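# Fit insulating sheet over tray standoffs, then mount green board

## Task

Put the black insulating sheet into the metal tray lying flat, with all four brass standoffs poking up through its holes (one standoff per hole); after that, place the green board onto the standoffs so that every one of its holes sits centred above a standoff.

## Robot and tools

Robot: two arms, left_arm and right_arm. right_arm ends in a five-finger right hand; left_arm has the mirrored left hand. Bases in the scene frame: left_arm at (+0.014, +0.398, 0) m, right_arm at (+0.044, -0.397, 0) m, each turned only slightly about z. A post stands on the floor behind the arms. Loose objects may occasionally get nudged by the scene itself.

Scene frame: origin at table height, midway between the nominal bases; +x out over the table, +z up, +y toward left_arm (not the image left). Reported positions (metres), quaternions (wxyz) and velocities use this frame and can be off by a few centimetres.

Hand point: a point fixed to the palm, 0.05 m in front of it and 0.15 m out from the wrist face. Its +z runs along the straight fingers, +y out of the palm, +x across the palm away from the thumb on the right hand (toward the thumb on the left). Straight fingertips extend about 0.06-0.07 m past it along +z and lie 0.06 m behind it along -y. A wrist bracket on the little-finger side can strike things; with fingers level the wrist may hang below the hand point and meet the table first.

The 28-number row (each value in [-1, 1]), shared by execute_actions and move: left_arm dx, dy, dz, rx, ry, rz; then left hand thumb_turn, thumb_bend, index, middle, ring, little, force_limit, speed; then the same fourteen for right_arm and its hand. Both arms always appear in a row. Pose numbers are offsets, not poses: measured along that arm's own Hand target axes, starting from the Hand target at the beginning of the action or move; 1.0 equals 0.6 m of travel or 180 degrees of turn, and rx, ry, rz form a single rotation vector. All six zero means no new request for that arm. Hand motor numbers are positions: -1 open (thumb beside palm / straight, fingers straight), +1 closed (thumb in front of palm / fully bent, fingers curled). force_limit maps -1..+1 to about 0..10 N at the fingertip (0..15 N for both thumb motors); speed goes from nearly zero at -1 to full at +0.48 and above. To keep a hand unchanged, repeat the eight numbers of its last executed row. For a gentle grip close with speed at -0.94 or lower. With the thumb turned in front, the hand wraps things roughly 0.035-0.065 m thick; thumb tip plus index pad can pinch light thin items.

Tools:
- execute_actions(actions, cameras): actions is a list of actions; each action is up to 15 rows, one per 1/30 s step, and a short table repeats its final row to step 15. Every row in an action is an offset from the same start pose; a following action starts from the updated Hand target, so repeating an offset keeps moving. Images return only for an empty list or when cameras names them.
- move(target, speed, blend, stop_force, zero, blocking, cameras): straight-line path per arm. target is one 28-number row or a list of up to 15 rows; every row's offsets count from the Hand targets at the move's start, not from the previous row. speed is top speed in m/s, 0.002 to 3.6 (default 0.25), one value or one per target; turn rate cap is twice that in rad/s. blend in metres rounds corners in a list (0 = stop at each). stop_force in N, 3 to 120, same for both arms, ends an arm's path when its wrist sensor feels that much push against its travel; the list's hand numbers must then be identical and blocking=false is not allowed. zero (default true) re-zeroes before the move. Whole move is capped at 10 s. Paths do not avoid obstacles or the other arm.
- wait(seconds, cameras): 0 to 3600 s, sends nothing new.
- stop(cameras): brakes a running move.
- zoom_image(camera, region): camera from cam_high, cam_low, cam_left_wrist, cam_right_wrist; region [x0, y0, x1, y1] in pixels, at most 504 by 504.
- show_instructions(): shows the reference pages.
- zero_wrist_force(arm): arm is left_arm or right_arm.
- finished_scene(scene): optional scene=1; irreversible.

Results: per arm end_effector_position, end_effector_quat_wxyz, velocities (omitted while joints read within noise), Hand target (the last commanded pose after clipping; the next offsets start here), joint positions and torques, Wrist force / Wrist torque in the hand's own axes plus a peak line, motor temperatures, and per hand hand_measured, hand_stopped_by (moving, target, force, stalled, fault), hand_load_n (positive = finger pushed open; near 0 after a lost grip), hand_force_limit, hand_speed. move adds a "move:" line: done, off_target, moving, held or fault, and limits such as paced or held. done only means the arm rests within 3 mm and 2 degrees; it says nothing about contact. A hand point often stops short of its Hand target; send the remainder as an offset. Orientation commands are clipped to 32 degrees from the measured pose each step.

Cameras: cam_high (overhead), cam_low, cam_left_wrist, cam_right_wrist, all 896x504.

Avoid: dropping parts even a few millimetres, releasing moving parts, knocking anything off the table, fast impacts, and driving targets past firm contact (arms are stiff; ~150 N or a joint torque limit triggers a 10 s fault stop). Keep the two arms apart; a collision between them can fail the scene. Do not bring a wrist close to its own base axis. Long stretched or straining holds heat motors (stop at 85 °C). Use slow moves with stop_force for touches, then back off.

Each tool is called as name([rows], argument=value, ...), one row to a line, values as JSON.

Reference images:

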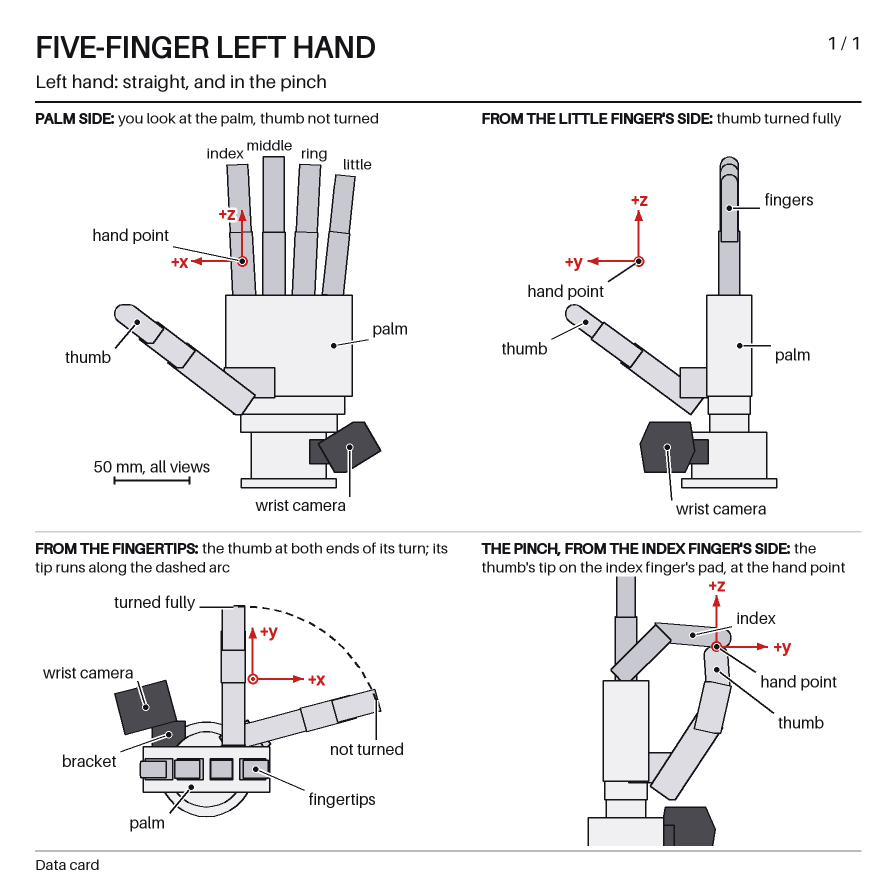

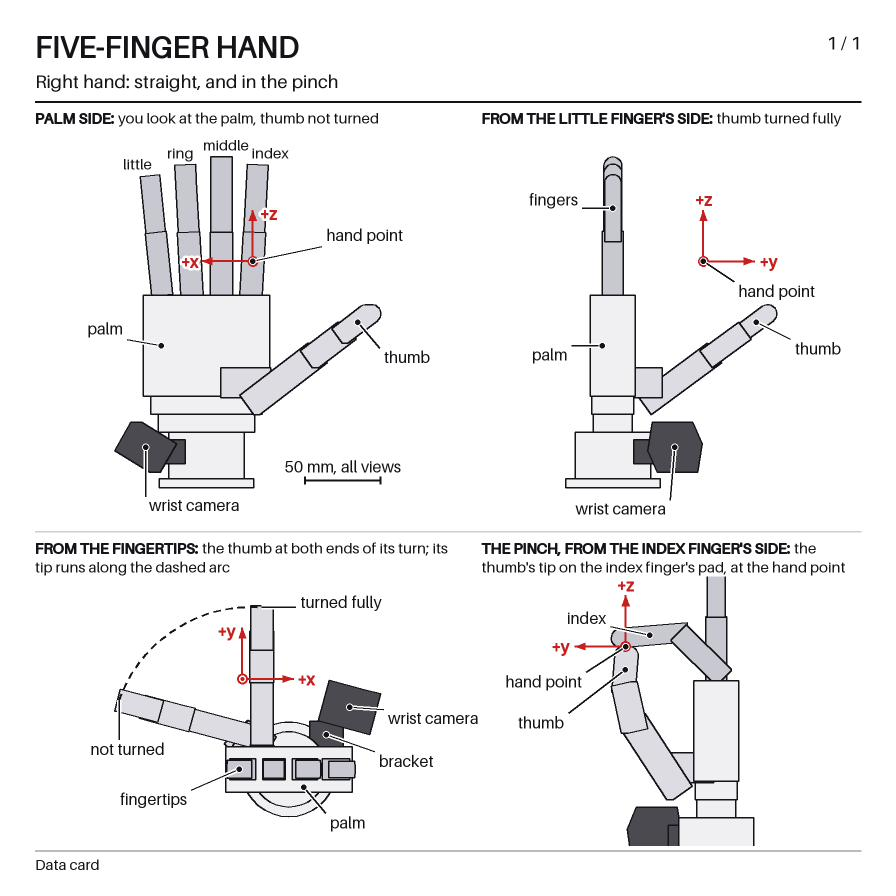

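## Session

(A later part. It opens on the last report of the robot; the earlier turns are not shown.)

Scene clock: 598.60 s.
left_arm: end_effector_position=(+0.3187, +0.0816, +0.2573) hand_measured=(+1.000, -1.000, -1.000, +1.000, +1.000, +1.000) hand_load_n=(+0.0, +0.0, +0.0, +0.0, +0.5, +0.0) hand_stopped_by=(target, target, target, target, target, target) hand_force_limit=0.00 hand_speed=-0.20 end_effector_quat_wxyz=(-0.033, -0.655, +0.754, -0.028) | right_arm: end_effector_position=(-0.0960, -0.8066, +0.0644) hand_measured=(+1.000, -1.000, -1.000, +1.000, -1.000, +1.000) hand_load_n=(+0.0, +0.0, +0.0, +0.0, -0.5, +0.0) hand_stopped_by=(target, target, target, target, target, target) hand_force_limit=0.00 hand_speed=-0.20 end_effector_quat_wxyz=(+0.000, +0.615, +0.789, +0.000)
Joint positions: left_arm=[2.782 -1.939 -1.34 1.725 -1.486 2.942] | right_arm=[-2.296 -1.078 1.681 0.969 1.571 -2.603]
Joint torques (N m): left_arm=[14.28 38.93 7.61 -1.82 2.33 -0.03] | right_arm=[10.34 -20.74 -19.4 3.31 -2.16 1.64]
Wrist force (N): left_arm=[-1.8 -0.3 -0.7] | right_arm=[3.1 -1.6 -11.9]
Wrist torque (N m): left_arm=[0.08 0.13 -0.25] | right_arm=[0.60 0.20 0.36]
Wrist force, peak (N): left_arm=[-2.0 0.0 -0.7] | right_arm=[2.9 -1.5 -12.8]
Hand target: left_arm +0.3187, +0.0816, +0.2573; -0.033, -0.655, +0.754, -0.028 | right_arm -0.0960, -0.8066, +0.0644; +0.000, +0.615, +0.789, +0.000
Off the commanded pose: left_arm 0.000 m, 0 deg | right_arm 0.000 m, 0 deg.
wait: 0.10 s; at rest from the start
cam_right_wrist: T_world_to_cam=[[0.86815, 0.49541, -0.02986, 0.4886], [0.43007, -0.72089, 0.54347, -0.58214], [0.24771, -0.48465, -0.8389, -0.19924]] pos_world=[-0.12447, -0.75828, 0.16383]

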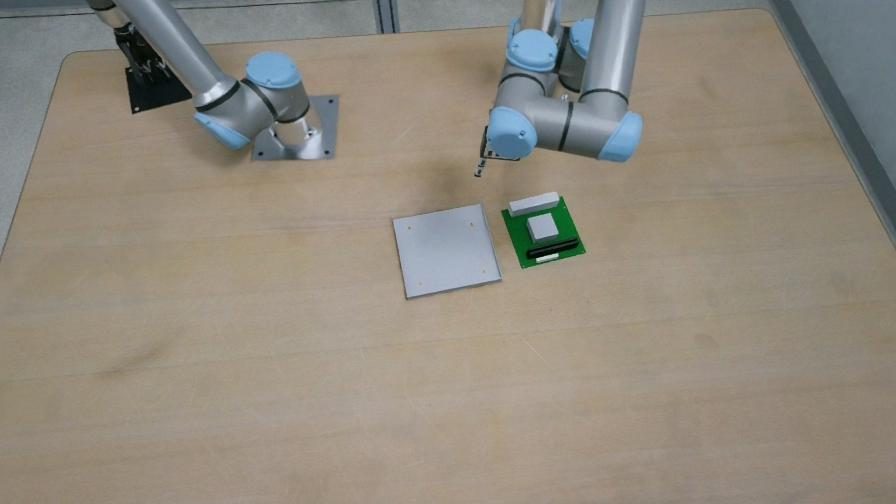

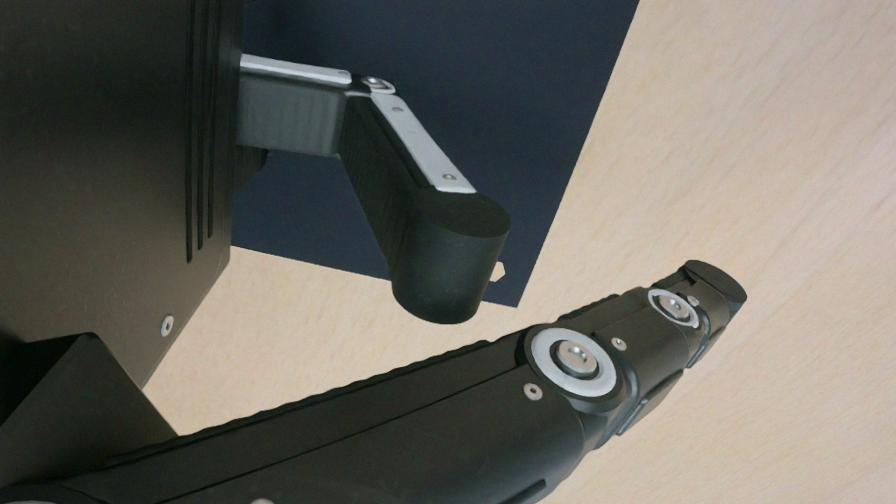

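move(target=[0,0,0,0,0,0,1,-1,-1,1,1,1,0,-0.2,0.0987,-0.1592,-0.0002,0,0,0.0833,1,-1,-1,1,-1,1,0,-0.2], speed=0.08, cameras=["cam_high","cam_right_wrist"])

zoom_image(camera="cam_high", region=[90, 0, 230, 140])

Scene clock: 611.30 s.
left_arm: end_effector_position=(+0.3187, +0.0816, +0.2573) hand_measured=(+1.000, -1.000, -1.000, +1.000, +1.000, +1.000) hand_load_n=(+0.0, -0.5, +0.0, +0.0, +0.0, +0.0) hand_stopped_by=(target, target, target, target, target, target) hand_force_limit=0.00 hand_speed=-0.20 end_effector_quat_wxyz=(-0.033, -0.655, +0.754, -0.028) | right_arm: end_effector_position=(-0.2031, -0.7725, +0.0645) hand_measured=(+1.000, -1.000, -1.000, +1.000, -1.000, +1.000) hand_load_n=(+0.0, +0.0, +0.0, +0.0, +0.0, +0.0) hand_stopped_by=(target, target, target, target, target, target) hand_force_limit=0.00 hand_speed=-0.20 end_effector_quat_wxyz=(+0.000, +0.712, +0.702, +0.000)
Joint positions: left_arm=[2.782 -1.939 -1.34 1.725 -1.486 2.942] | right_arm=[-2.532 -1.046 1.627 0.99 1.572 -2.577]
Joint torques (N m): left_arm=[13.44 38.56 7.34 -1.92 2.43 -0.02] | right_arm=[7.29 -40.81 -6.01 0.77 1.45 -1.38]
Wrist force (N): left_arm=[-1.5 0.3 -0.8] | right_arm=[2.1 -1.5 -10.1]
Wrist torque (N m): left_arm=[0.16 0.09 -0.25] | right_arm=[0.49 0.09 0.16]
Wrist force, peak (N): left_arm=[-2.0 0.0 -0.8] | right_arm=[2.8 -1.5 -12.8]
Hand target: left_arm +0.3187, +0.0816, +0.2573; -0.033, -0.655, +0.754, -0.028 | right_arm -0.2031, -0.7725, +0.0646; +0.000, +0.712, +0.702, +0.000
Off the commanded pose: left_arm 0.000 m, 0 deg | right_arm 0.000 m, 0 deg.
move: done
cam_right_wrist: T_world_to_cam=[[0.96683, 0.25369, -0.02973, 0.39798], [0.22866, -0.80779, 0.54331, -0.61957], [0.11382, -0.53208, -0.83901, -0.21981]] pos_world=[-0.21809, -0.71841, 0.16403]

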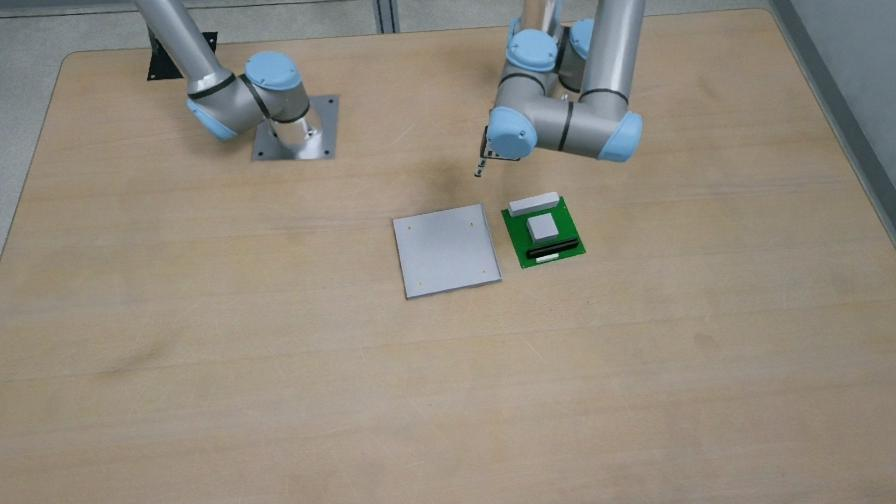

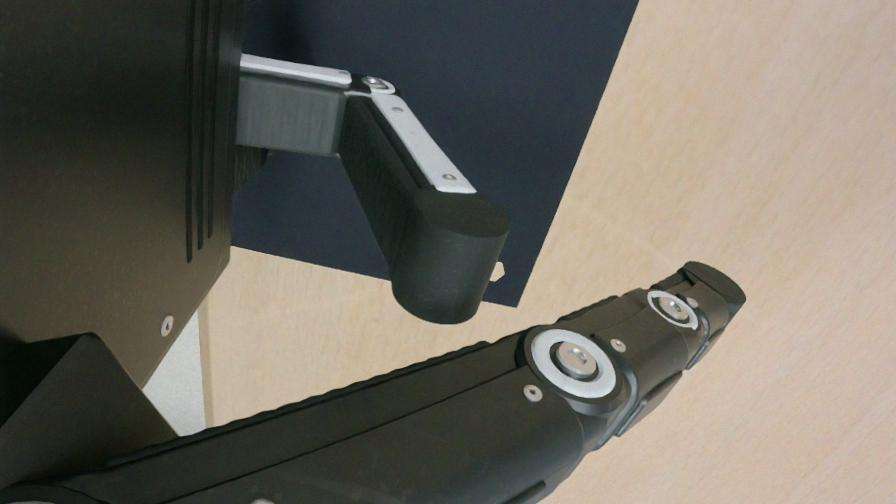

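Scaled by 3.600 from the camera's image (finer frame: 1280x720).

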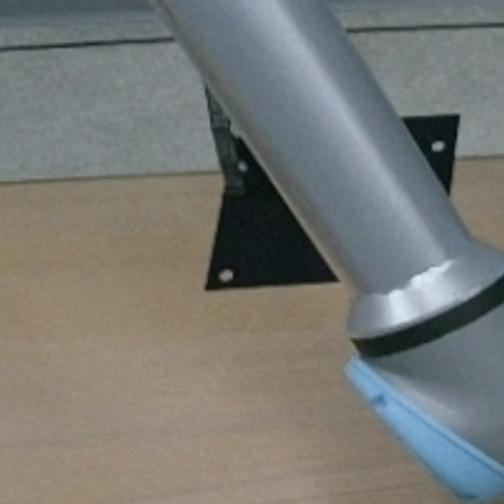

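move(target=[0,0,0,0,0,0,1,-1,-1,1,1,1,0,-0.2,0,0,-0.033,0,0,0,1,-1,-1,1,-1,1,0,-0.2], speed=0.03)

move([
  [0,0,0,0,0,0,1,-1,-1,1,1,1,0,-0.2,0,0,-0.15,0,0,0,1,-1,-1,-1,-1,-1,0,-0.2],
  [0,0,0,0,0,0,1,-1,-1,1,1,1,0,-0.2,0.0129,-0.2117,-0.15,0.05,0,-0.005,1,-1,-1,-1,-1,-1,0,-0.2],
  [0,0,0,0,0,0,1,-1,-1,1,1,1,0,-0.2,0.0129,-0.2117,-0.06,0.05,0,-0.005,1,-1,-1,-1,-1,-1,0,-0.2],
], speed=0.15, blend=[0.02,0.01,0], cameras=["cam_high","cam_low","cam_right_wrist"])

zoom_image(camera="cam_high", region=[90, 0, 230, 140])

Scene clock: 637.00 s.
left_arm: end_effector_position=(+0.3187, +0.0816, +0.2573) hand_measured=(+1.000, -1.000, -1.000, +1.000, +1.000, +1.000) hand_load_n=(+0.0, -0.5, +0.0, +0.0, +0.0, +0.0) hand_stopped_by=(target, target, target, target, target, target) hand_force_limit=0.00 hand_speed=-0.20 end_effector_quat_wxyz=(-0.033, -0.655, +0.754, -0.028) | right_arm: end_effector_position=(-0.2031, -0.7726, +0.0846) hand_measured=(+1.000, -1.000, -1.000, +1.000, -1.000, +1.000) hand_load_n=(+0.0, +0.0, +0.0, +0.0, +0.0, +0.0) hand_stopped_by=(target, target, target, target, target, target) hand_force_limit=0.00 hand_speed=-0.20 end_effector_quat_wxyz=(+0.000, +0.712, +0.702, +0.000) end_effector_velocity=(-0.001, +0.000, -0.001) end_effector_angular_velocity=(-0.002, +0.003, -0.002)
Joint positions: left_arm=[2.782 -1.939 -1.34 1.725 -1.486 2.942] | right_arm=[-2.532 -1.071 1.608 1.034 1.571 -2.578]
Joint velocities: left_arm=[within noise] | right_arm=[-0.002 0.001 0.001 -0.005 0 0]
Joint torques (N m): left_arm=[12.85 38.53 7.38 -1.83 2.43 -0.02] | right_arm=[8.67 -25.6 -8.76 0.3 -2.02 -0.06]
Wrist force (N): left_arm=[-1.8 -0.1 -0.6] | right_arm=[-0.1 -0.7 -0.2]
Wrist torque (N m): left_arm=[0.09 0.14 -0.25] | right_arm=[-0.04 -0.11 0.06]
Wrist force, peak (N): left_arm=[-2.0 0.0 -0.8] | right_arm=[1.9 -1.5 -10.0]
Hand target: left_arm +0.3187, +0.0816, +0.2573; -0.033, -0.655, +0.754, -0.028 | right_arm -0.2031, -0.7725, +0.0844; +0.000, +0.712, +0.702, +0.000
Off the commanded pose: left_arm 0.000 m, 0 deg | right_arm 0.000 m, 0 deg.
move: done

Scene clock: 639.30 s.
left_arm: end_effector_position=(+0.3187, +0.0816, +0.2573) hand_measured=(+1.000, -1.000, -1.000, +1.000, +1.000, +1.000) hand_load_n=(+0.5, +0.0, +0.0, +0.0, +0.0, +0.0) hand_stopped_by=(target, target, target, target, target, target) hand_force_limit=0.00 hand_speed=-0.20 end_effector_quat_wxyz=(-0.033, -0.655, +0.754, -0.028) | right_arm: end_effector_position=(-0.3300, -0.7629, +0.1204) hand_measured=(+1.000, -1.000, -1.000, -1.000, -1.000, -1.000) hand_load_n=(+0.0, +0.0, +0.5, +0.0, +0.0, +0.0) hand_stopped_by=(target, target, target, target, target, target) hand_force_limit=0.00 hand_speed=-0.20 end_effector_quat_wxyz=(-0.056, +0.705, +0.705, -0.055)
Joint positions: left_arm=[2.782 -1.939 -1.34 1.725 -1.486 2.942] | right_arm=[-2.637 -1.003 1.339 1.093 1.64 -2.703]
Joint torques (N m): left_arm=[13.13 38.41 7.91 -1.86 2.54 0.03] | right_arm=[9.14 -46.12 -13.32 1.02 -1.71 0.8]
Wrist force (N): left_arm=[-1.6 0.1 -0.6] | right_arm=[0.0 -0.5 -0.1]
Wrist torque (N m): left_arm=[0.12 0.12 -0.25] | right_arm=[-0.01 -0.13 0.10]
Wrist force, peak (N): left_arm=[-2.0 -0.1 -0.6] | right_arm=[0.0 -1.7 -1.1]
Hand target: left_arm +0.3187, +0.0816, +0.2573; -0.033, -0.655, +0.754, -0.028 | right_arm -0.3300, -0.7629, +0.1204; -0.056, +0.705, +0.705, -0.055
Off the commanded pose: left_arm 0.000 m, 0 deg | right_arm 0.000 m, 0 deg.
move: done
cam_right_wrist: T_world_to_cam=[[0.94612, 0.26935, -0.17974, 0.543], [0.32365, -0.80452, 0.498, -0.57393], [-0.01047, -0.52934, -0.84835, -0.19121]] pos_world=[-0.32999, -0.70921, 0.2212]

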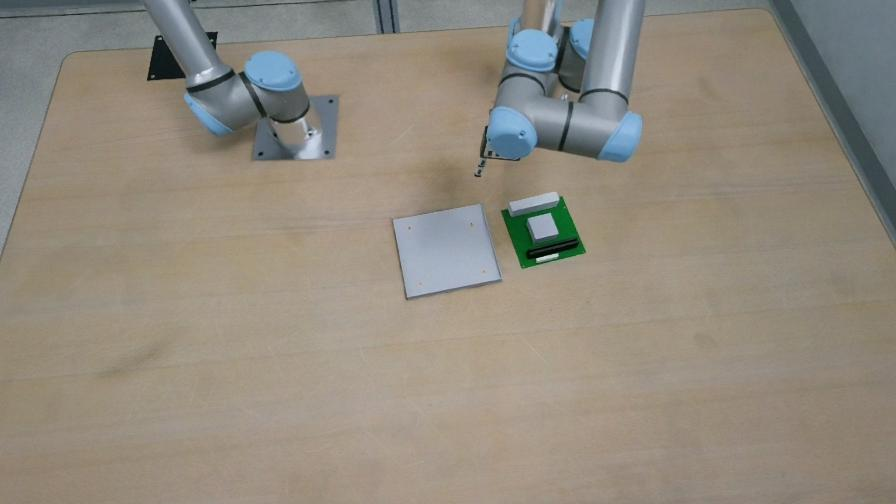

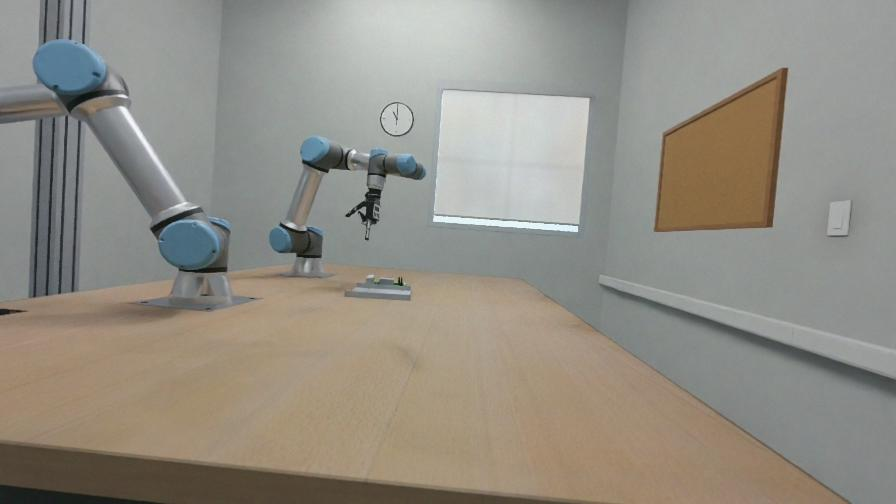

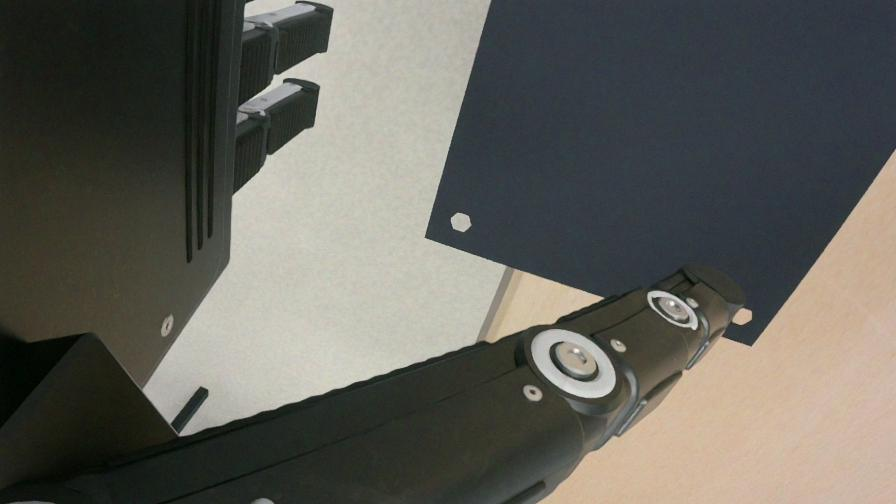

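Scaled by 3.600 from the camera's image (finer frame: 1280x720).

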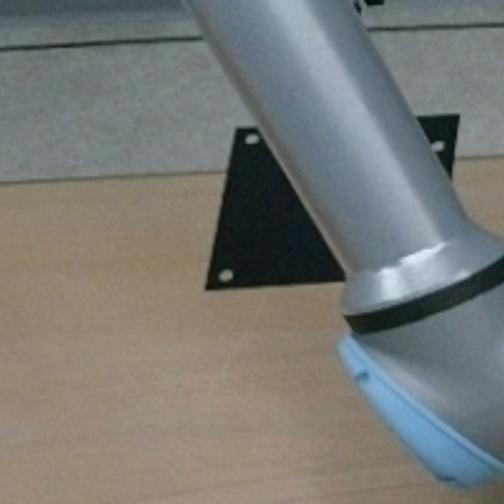

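move(target=[0,0,0,0,0,0,1,-1,-1,1,1,1,0,-0.2,0,0.0294,0.1641,0,0,0,1,-1,-1,-1,-1,-1,0,-0.2], speed=0.08, cameras=["cam_high","cam_right_wrist"])

Scene clock: 653.00 s.
left_arm: end_effector_position=(+0.3187, +0.0816, +0.2573) hand_measured=(+1.000, -1.000, -1.000, +1.000, +1.000, +1.000) hand_load_n=(+0.0, -0.5, +0.0, +0.0, +0.0, +0.0) hand_stopped_by=(target, target, target, target, target, target) hand_force_limit=0.00 hand_speed=-0.20 end_effector_quat_wxyz=(-0.033, -0.655, +0.754, -0.028) | right_arm: end_effector_position=(-0.3279, -0.7627, +0.0203) hand_measured=(+1.000, -1.000, -1.000, -1.000, -1.000, -1.000) hand_load_n=(+0.0, +0.0, +0.0, +0.0, +0.0, +0.0) hand_stopped_by=(target, target, target, target, target, target) hand_force_limit=0.00 hand_speed=-0.20 end_effector_quat_wxyz=(-0.056, +0.705, +0.705, -0.055)
Joint positions: left_arm=[2.782 -1.939 -1.34 1.725 -1.486 2.942] | right_arm=[-2.635 -0.904 1.455 0.879 1.64 -2.701]
Joint torques (N m): left_arm=[13.62 38 7.29 -1.63 2.48 -0.06] | right_arm=[8.07 -50.66 -22.95 4.99 2.04 1.49]
Wrist force (N): left_arm=[-1.8 0.0 -0.5] | right_arm=[-0.1 -0.7 -0.3]
Wrist torque (N m): left_arm=[0.10 0.15 -0.26] | right_arm=[-0.02 -0.12 0.06]
Wrist force, peak (N): left_arm=[-1.9 0.0 -0.9] | right_arm=[0.0 -0.6 -1.3]
Hand target: left_arm +0.3187, +0.0816, +0.2573; -0.033, -0.655, +0.754, -0.028 | right_arm -0.3280, -0.7627, +0.0204; -0.056, +0.705, +0.705, -0.055
Off the commanded pose: left_arm 0.000 m, 0 deg | right_arm 0.000 m, 0 deg.
move: done
cam_right_wrist: T_world_to_cam=[[0.94612, 0.26935, -0.17974, 0.52306], [0.32365, -0.80452, 0.498, -0.52457], [-0.01047, -0.52934, -0.84835, -0.276]] pos_world=[-0.32799, -0.70901, 0.1211]

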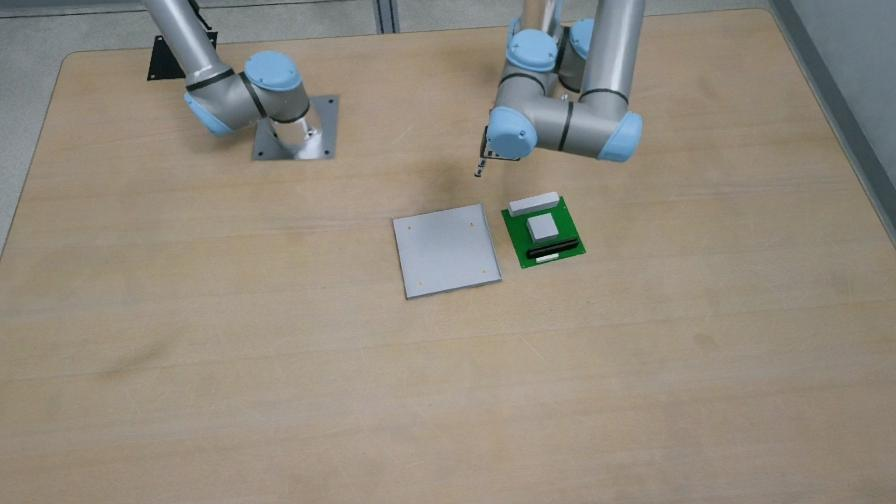

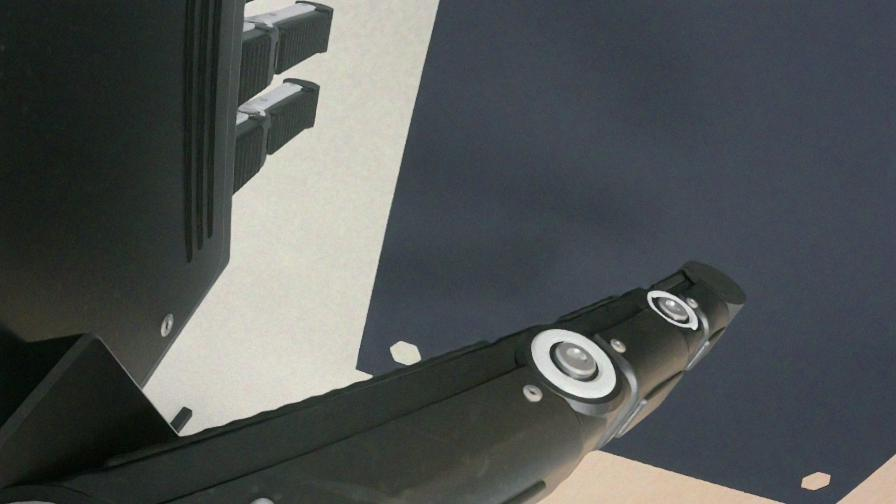

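move(target=[0,0,0,0,0,0,1,-1,-1,1,1,1,0,-0.2,0,0.0047,0.0296,0,0,0,1,-1,-1,-1,-1,-1,0,-0.2], speed=0.05)

move(target=[0,0,0,0,0,0,1,-1,-1,1,1,1,0,-0.2,0,0,0,0,0,0,1,-0.1,-0.2,-0.2,-0.2,-0.2,-0.6,-0.6], speed=0.05, cameras=["cam_high","cam_right_wrist"])

Scene clock: 659.43 s.
left_arm: end_effector_position=(+0.3187, +0.0816, +0.2573) hand_measured=(+1.000, -1.000, -1.000, +1.000, +1.000, +1.000) hand_load_n=(+0.0, +0.0, +0.0, +0.0, +0.0, +0.0) hand_stopped_by=(target, target, target, target, target, target) hand_force_limit=0.00 hand_speed=-0.20 end_effector_quat_wxyz=(-0.033, -0.655, +0.754, -0.028) | right_arm: end_effector_position=(-0.3279, -0.7627, +0.0023) hand_measured=(+1.000, -1.000, -1.000, -1.000, -1.000, -1.000) hand_load_n=(+0.0, +0.0, +0.0, +0.0, +0.0, +0.0) hand_stopped_by=(target, target, target, target, target, target) hand_force_limit=0.00 hand_speed=-0.20 end_effector_quat_wxyz=(-0.056, +0.705, +0.705, -0.055)
Joint positions: left_arm=[2.782 -1.939 -1.34 1.725 -1.486 2.942] | right_arm=[-2.635 -0.881 1.468 0.843 1.64 -2.701]
Joint torques (N m): left_arm=[12.86 38.83 7.86 -1.62 2.58 -0.1] | right_arm=[-9.51 -49.1 -21.81 4.93 0.28 -1.46]
Wrist force (N): left_arm=[-1.8 -0.1 -0.9] | right_arm=[-0.2 -0.5 -0.4]
Wrist torque (N m): left_arm=[0.11 0.14 -0.26] | right_arm=[0.02 -0.10 0.06]
Wrist force, peak (N): left_arm=[-2.1 0.1 -0.8] | right_arm=[-0.3 -0.9 -1.0]
Hand target: left_arm +0.3187, +0.0816, +0.2573; -0.033, -0.655, +0.754, -0.028 | right_arm -0.3280, -0.7627, +0.0024; -0.056, +0.705, +0.705, -0.055
Off the commanded pose: left_arm 0.000 m, 0 deg | right_arm 0.000 m, 0 deg.
move: done

Scene clock: 661.30 s.
left_arm: end_effector_position=(+0.3187, +0.0816, +0.2573) hand_measured=(+1.000, -1.000, -1.000, +1.000, +1.000, +1.000) hand_load_n=(+0.0, -0.5, +0.0, +0.5, +0.0, +0.0) hand_stopped_by=(target, target, target, target, target, target) hand_force_limit=0.00 hand_speed=-0.20 end_effector_quat_wxyz=(-0.033, -0.655, +0.754, -0.028) | right_arm: end_effector_position=(-0.3280, -0.7627, +0.0024) hand_measured=(+1.000, -0.100, -0.200, -0.200, -0.200, -0.200) hand_load_n=(+0.0, +0.0, +0.0, +0.0, +0.0, +0.0) hand_stopped_by=(target, target, target, target, target, target) hand_force_limit=-0.60 hand_speed=-0.60 end_effector_quat_wxyz=(-0.056, +0.705, +0.705, -0.055)
Joint positions: left_arm=[2.782 -1.939 -1.34 1.725 -1.486 2.942] | right_arm=[-2.635 -0.881 1.468 0.843 1.64 -2.701]
Joint torques (N m): left_arm=[13.03 38.49 7.6 -1.71 2.36 -0.17] | right_arm=[-9.01 -52.2 -21.85 4.17 -1.41 -1.14]
Wrist force (N): left_arm=[-1.8 0.0 -0.6] | right_arm=[-0.2 -0.6 -0.2]
Wrist torque (N m): left_arm=[0.10 0.15 -0.26] | right_arm=[0.00 -0.10 0.06]
Wrist force, peak (N): left_arm=[-2.0 0.1 -0.8] | right_arm=[-0.3 -0.9 -0.4]
Hand target: left_arm +0.3187, +0.0816, +0.2573; -0.033, -0.655, +0.754, -0.028 | right_arm -0.3280, -0.7627, +0.0024; -0.056, +0.705, +0.705, -0.055
Off the commanded pose: left_arm 0.000 m, 0 deg | right_arm 0.000 m, 0 deg.
move: done
cam_right_wrist: T_world_to_cam=[[0.94609, 0.26937, -0.17988, 0.51984], [0.32374, -0.80449, 0.49799, -0.51555], [-0.01057, -0.52938, -0.84832, -0.29134]] pos_world=[-0.32799, -0.70901, 0.1031]

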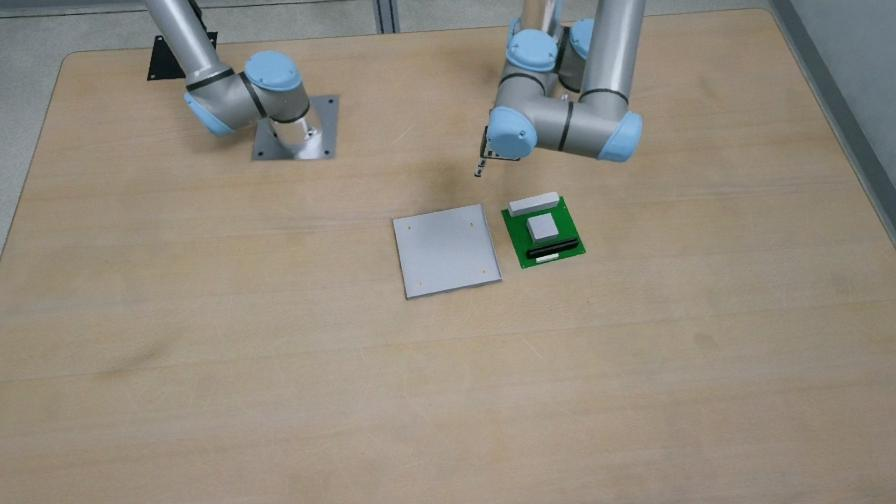

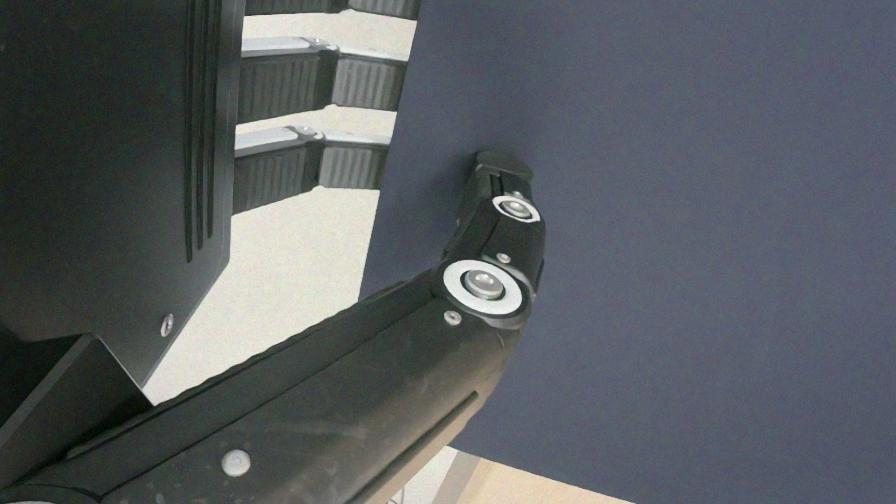

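move(target=[0,0,0,0,0,0,1,-1,-1,1,1,1,0,-0.2,0,0,0,0,0,0,1,0.02,0.0,0.0,0.0,0.0,-0.6,-0.6], speed=0.05, cameras=["cam_right_wrist"])

Scene clock: 667.53 s.
left_arm: end_effector_position=(+0.3187, +0.0816, +0.2573) hand_measured=(+1.000, -1.000, -1.000, +1.000, +1.000, +1.000) hand_load_n=(+0.0, +0.0, +0.0, +0.0, +0.0, +0.0) hand_stopped_by=(target, target, target, target, target, target) hand_force_limit=0.00 hand_speed=-0.20 end_effector_quat_wxyz=(-0.033, -0.655, +0.754, -0.028) | right_arm: end_effector_position=(-0.3280, -0.7627, +0.0024) hand_measured=(+1.000, +0.020, +0.000, +0.000, +0.000, +0.000) hand_load_n=(+0.0, +0.0, +0.0, +0.0, +0.5, +0.0) hand_stopped_by=(target, target, target, target, target, target) hand_force_limit=-0.60 hand_speed=-0.60 end_effector_quat_wxyz=(-0.056, +0.705, +0.705, -0.055)
Joint positions: left_arm=[2.782 -1.939 -1.34 1.725 -1.486 2.942] | right_arm=[-2.635 -0.881 1.468 0.843 1.64 -2.701]
Joint torques (N m): left_arm=[13.02 39.33 7.78 -1.18 2.48 -0.05] | right_arm=[-9.12 -50.5 -17.52 2.7 -1.42 -1.16]
Wrist force (N): left_arm=[-2.0 -0.1 -0.6] | right_arm=[-0.4 -0.8 -0.4]
Wrist torque (N m): left_arm=[0.09 0.18 -0.26] | right_arm=[-0.02 -0.07 0.04]
Wrist force, peak (N): left_arm=[-1.9 -0.2 -0.9] | right_arm=[0.0 -0.9 -0.2]
Hand target: left_arm +0.3187, +0.0816, +0.2573; -0.033, -0.655, +0.754, -0.028 | right_arm -0.3280, -0.7627, +0.0024; -0.056, +0.705, +0.705, -0.055
Off the commanded pose: left_arm 0.000 m, 0 deg | right_arm 0.000 m, 0 deg.
move: done
cam_right_wrist: T_world_to_cam=[[0.94609, 0.26937, -0.17988, 0.51984], [0.32374, -0.80449, 0.49799, -0.51555], [-0.01057, -0.52938, -0.84832, -0.29134]] pos_world=[-0.32799, -0.70901, 0.1031]

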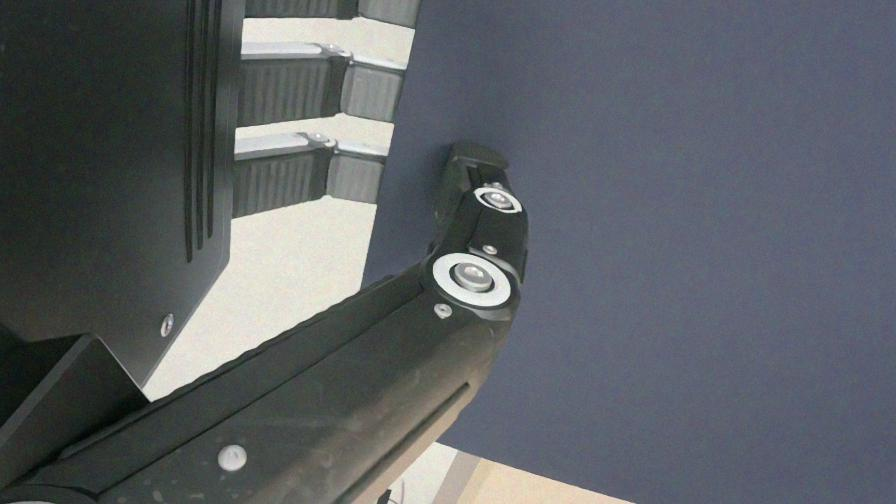

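move(target=[0,0,0,0,0,0,1,-1,-1,1,1,1,0,-0.2,0,0,0,0,0,0,1,0.02,0.14,0.14,0.14,0.14,-0.7,-0.8], speed=0.05, cameras=["cam_right_wrist"])

Scene clock: 672.33 s.
left_arm: end_effector_position=(+0.3187, +0.0816, +0.2573) hand_measured=(+1.000, -1.000, -1.000, +1.000, +1.000, +1.000) hand_load_n=(+0.0, +0.0, +0.0, +0.0, +0.0, +0.0) hand_stopped_by=(target, target, target, target, target, target) hand_force_limit=0.00 hand_speed=-0.20 end_effector_quat_wxyz=(-0.033, -0.655, +0.754, -0.028) | right_arm: end_effector_position=(-0.3280, -0.7627, +0.0024) hand_measured=(+1.000, +0.020, +0.140, +0.140, +0.140, +0.140) hand_load_n=(+0.0, +0.0, +0.5, +0.0, +0.0, +0.0) hand_stopped_by=(target, target, target, target, target, target) hand_force_limit=-0.70 hand_speed=-0.80 end_effector_quat_wxyz=(-0.056, +0.705, +0.705, -0.055)
Joint positions: left_arm=[2.782 -1.939 -1.34 1.725 -1.486 2.942] | right_arm=[-2.635 -0.881 1.468 0.843 1.64 -2.701]
Joint torques (N m): left_arm=[13.32 38.67 7.29 -1.47 2.61 -0.13] | right_arm=[-9.89 -50.77 -14.01 1.52 -1.46 -1.28]
Wrist force (N): left_arm=[-1.8 0.2 -0.8] | right_arm=[-0.4 -0.6 -0.3]
Wrist torque (N m): left_arm=[0.15 0.13 -0.26] | right_arm=[0.00 -0.07 0.05]
Wrist force, peak (N): left_arm=[-2.1 -0.2 -0.7] | right_arm=[0.1 -0.9 -0.5]
Hand target: left_arm +0.3187, +0.0816, +0.2573; -0.033, -0.655, +0.754, -0.028 | right_arm -0.3280, -0.7627, +0.0024; -0.056, +0.705, +0.705, -0.055
Off the commanded pose: left_arm 0.000 m, 0 deg | right_arm 0.000 m, 0 deg.
move: done
cam_right_wrist: T_world_to_cam=[[0.94609, 0.26937, -0.17988, 0.51984], [0.32374, -0.80449, 0.49799, -0.51555], [-0.01057, -0.52938, -0.84832, -0.29134]] pos_world=[-0.32799, -0.70901, 0.1031]

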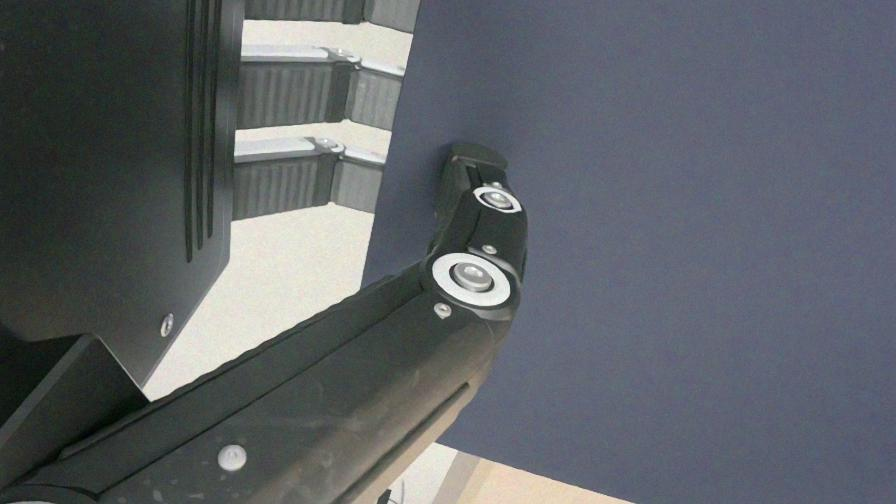

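move(target=[0,0,0,0,0,0,1,-1,-1,1,1,1,0,-0.2,0,0,0,0,0,0,1,0.02,0.3,0.3,0.14,0.14,-0.6,-0.9], speed=0.05, cameras=["cam_right_wrist","cam_high"])

zoom_image(camera="cam_high", region=[90, 0, 230, 140])

Scene clock: 676.37 s.
left_arm: end_effector_position=(+0.3187, +0.0816, +0.2573) hand_measured=(+1.000, -1.000, -1.000, +1.000, +1.000, +1.000) hand_load_n=(+0.0, +0.0, +0.5, +0.0, +0.5, +0.0) hand_stopped_by=(target, target, target, target, target, target) hand_force_limit=0.00 hand_speed=-0.20 end_effector_quat_wxyz=(-0.033, -0.655, +0.754, -0.028) | right_arm: end_effector_position=(-0.3280, -0.7627, +0.0024) hand_measured=(+1.000, +0.020, +0.222, +0.212, +0.140, +0.140) hand_load_n=(+0.0, +0.5, +4.0, +4.0, +0.0, +0.0) hand_stopped_by=(target, target, force, force, target, target) hand_force_limit=-0.60 hand_speed=-0.90 end_effector_quat_wxyz=(-0.056, +0.705, +0.705, -0.055)
Joint positions: left_arm=[2.782 -1.939 -1.34 1.725 -1.486 2.942] | right_arm=[-2.635 -0.881 1.468 0.843 1.64 -2.701]
Joint torques (N m): left_arm=[12.91 37.75 7.87 -1.39 2.32 -0.27] | right_arm=[-9.27 -49.79 -11.97 0.78 -1.48 -1.34]
Wrist force (N): left_arm=[-1.8 0.0 -0.7] | right_arm=[-0.1 -0.5 -0.4]
Wrist torque (N m): left_arm=[0.12 0.14 -0.25] | right_arm=[0.03 -0.10 0.07]
Wrist force, peak (N): left_arm=[-1.9 0.1 -0.8] | right_arm=[-0.2 -0.9 -0.4]
Hand target: left_arm +0.3187, +0.0816, +0.2573; -0.033, -0.655, +0.754, -0.028 | right_arm -0.3280, -0.7627, +0.0024; -0.056, +0.705, +0.705, -0.055
Off the commanded pose: left_arm 0.000 m, 0 deg | right_arm 0.000 m, 0 deg.
move: done
cam_right_wrist: T_world_to_cam=[[0.94609, 0.26937, -0.17988, 0.51984], [0.32374, -0.80449, 0.49799, -0.51555], [-0.01057, -0.52938, -0.84832, -0.29134]] pos_world=[-0.32799, -0.70901, 0.1031]
Images, in order (width x height): cam_high 896x504, cam_right_wrist 896x504.

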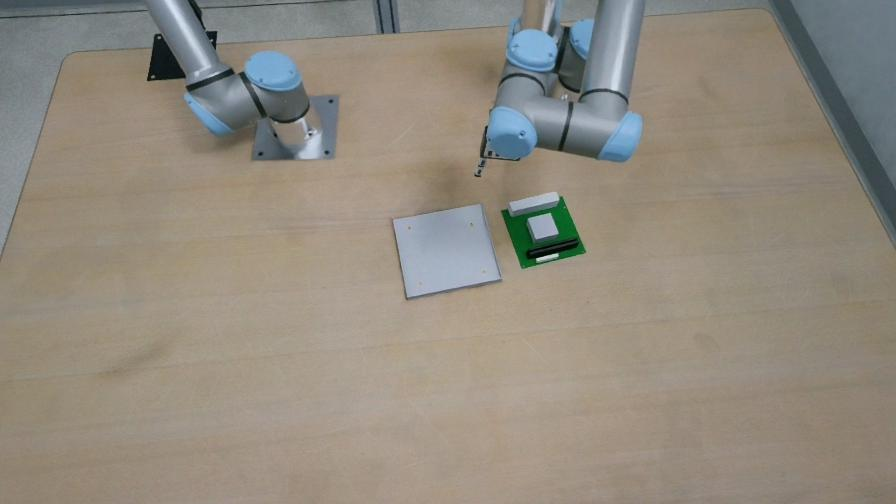

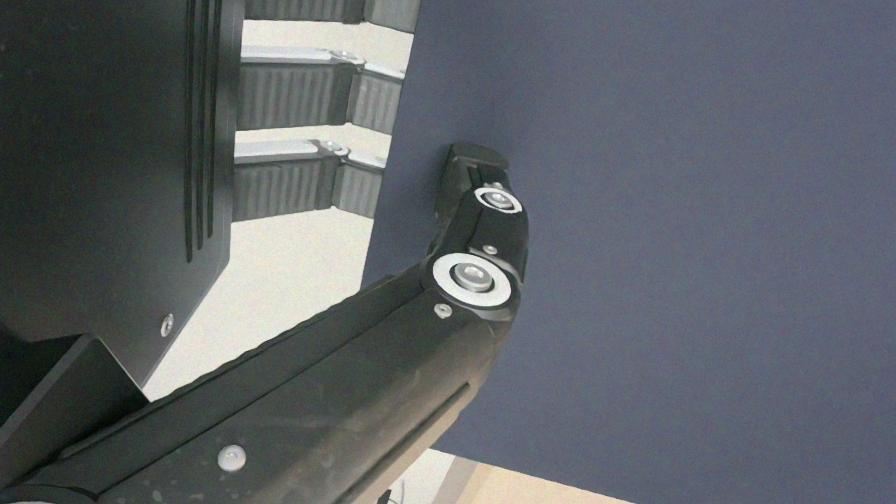

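Scaled by 3.600 from the camera's image (finer frame: 1280x720).

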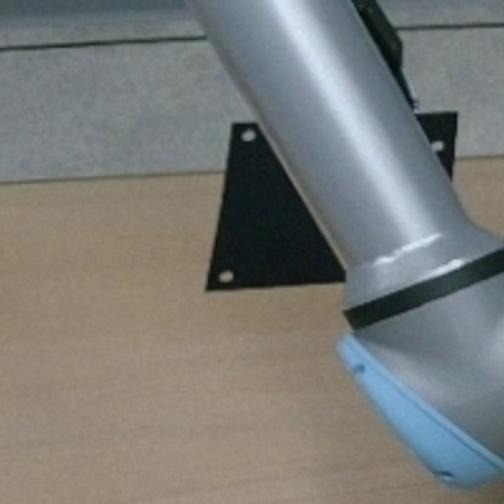

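move(target=[0,0,0,0,0,0,1,-1,-1,1,1,1,0,-0.2,0,-0.0104,-0.0658,0,0,0,1,0.02,0.3,0.3,0.14,0.14,-0.6,-0.9], speed=0.04, cameras=["cam_right_wrist","cam_high"])

zoom_image(camera="cam_high", region=[90, 0, 230, 140])

Scene clock: 681.17 s.
left_arm: end_effector_position=(+0.3187, +0.0816, +0.2573) hand_measured=(+1.000, -1.000, -1.000, +1.000, +1.000, +1.000) hand_load_n=(+0.0, +0.0, +0.0, +0.0, +0.0, +0.0) hand_stopped_by=(target, target, target, target, target, target) hand_force_limit=0.00 hand_speed=-0.20 end_effector_quat_wxyz=(-0.033, -0.655, +0.754, -0.028) | right_arm: end_effector_position=(-0.3280, -0.7628, +0.0425) hand_measured=(+1.000, +0.020, +0.222, +0.212, +0.140, +0.140) hand_load_n=(+0.0, +0.5, +4.0, +4.0, +0.5, +0.5) hand_stopped_by=(target, target, force, force, target, target) hand_force_limit=-0.60 hand_speed=-0.90 end_effector_quat_wxyz=(-0.056, +0.705, +0.705, -0.055) end_effector_velocity=(-0.001, +0.000, -0.002) end_effector_angular_velocity=(-0.001, +0.002, +0.000)
Joint positions: left_arm=[2.782 -1.939 -1.34 1.725 -1.486 2.942] | right_arm=[-2.635 -0.931 1.436 0.924 1.64 -2.701]
Joint velocities: left_arm=[within noise] | right_arm=[0 0.001 0.002 -0.006 0 0]
Joint torques (N m): left_arm=[12.87 37.78 7.34 -1.42 2.4 -0.32] | right_arm=[8.21 -32.38 -11.34 -0.14 -0.52 1.85]
Wrist force (N): left_arm=[-1.7 0.0 -0.8] | right_arm=[-0.2 -0.6 -0.2]
Wrist torque (N m): left_arm=[0.11 0.13 -0.25] | right_arm=[0.00 -0.10 0.05]
Wrist force, peak (N): left_arm=[-2.0 0.3 -0.8] | right_arm=[-0.1 -0.8 -0.6]
Hand target: left_arm +0.3187, +0.0816, +0.2573; -0.033, -0.655, +0.754, -0.028 | right_arm -0.3280, -0.7628, +0.0424; -0.056, +0.705, +0.705, -0.055
Off the commanded pose: left_arm 0.000 m, 0 deg | right_arm 0.000 m, 0 deg.
move: done
cam_right_wrist: T_world_to_cam=[[0.94605, 0.26935, -0.18013, 0.52711], [0.32385, -0.80444, 0.49798, -0.53558], [-0.01077, -0.52945, -0.84827, -0.25741]] pos_world=[-0.32799, -0.70911, 0.1433]
Images, in order (width x height): cam_high 896x504, cam_right_wrist 896x504.

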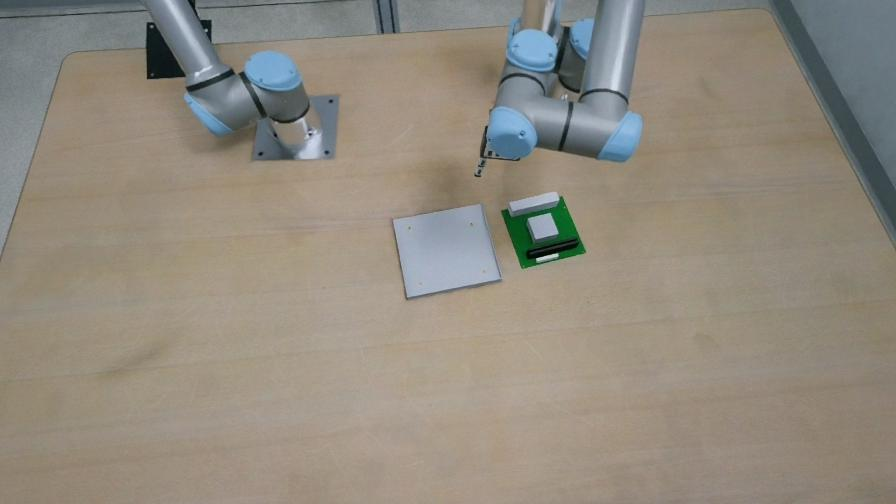

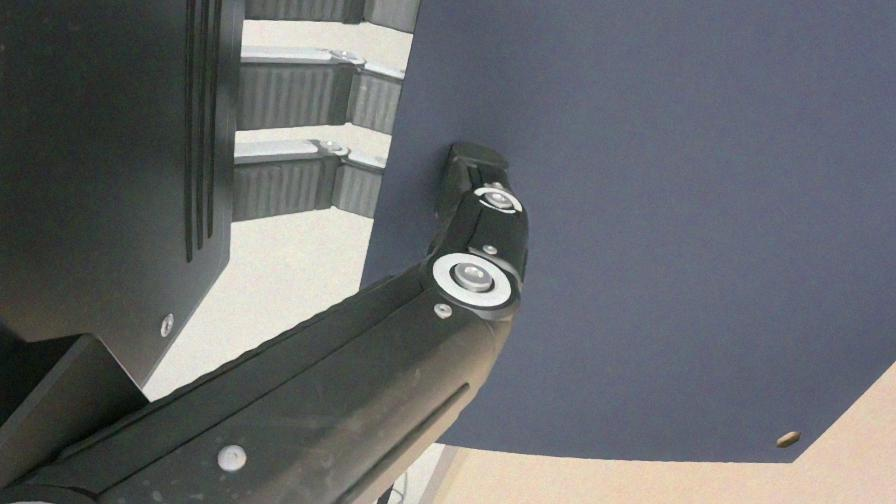

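Scaled by 3.600 from the camera's image (finer frame: 1280x720).

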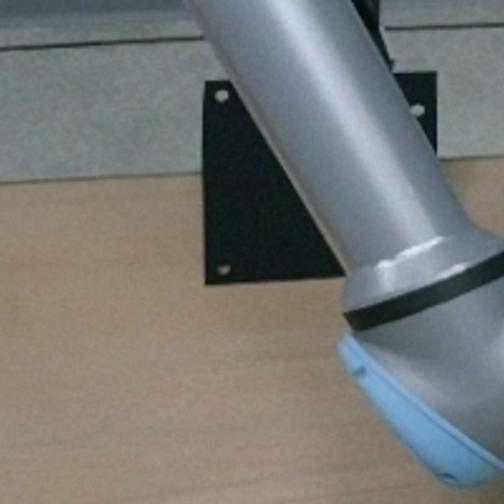

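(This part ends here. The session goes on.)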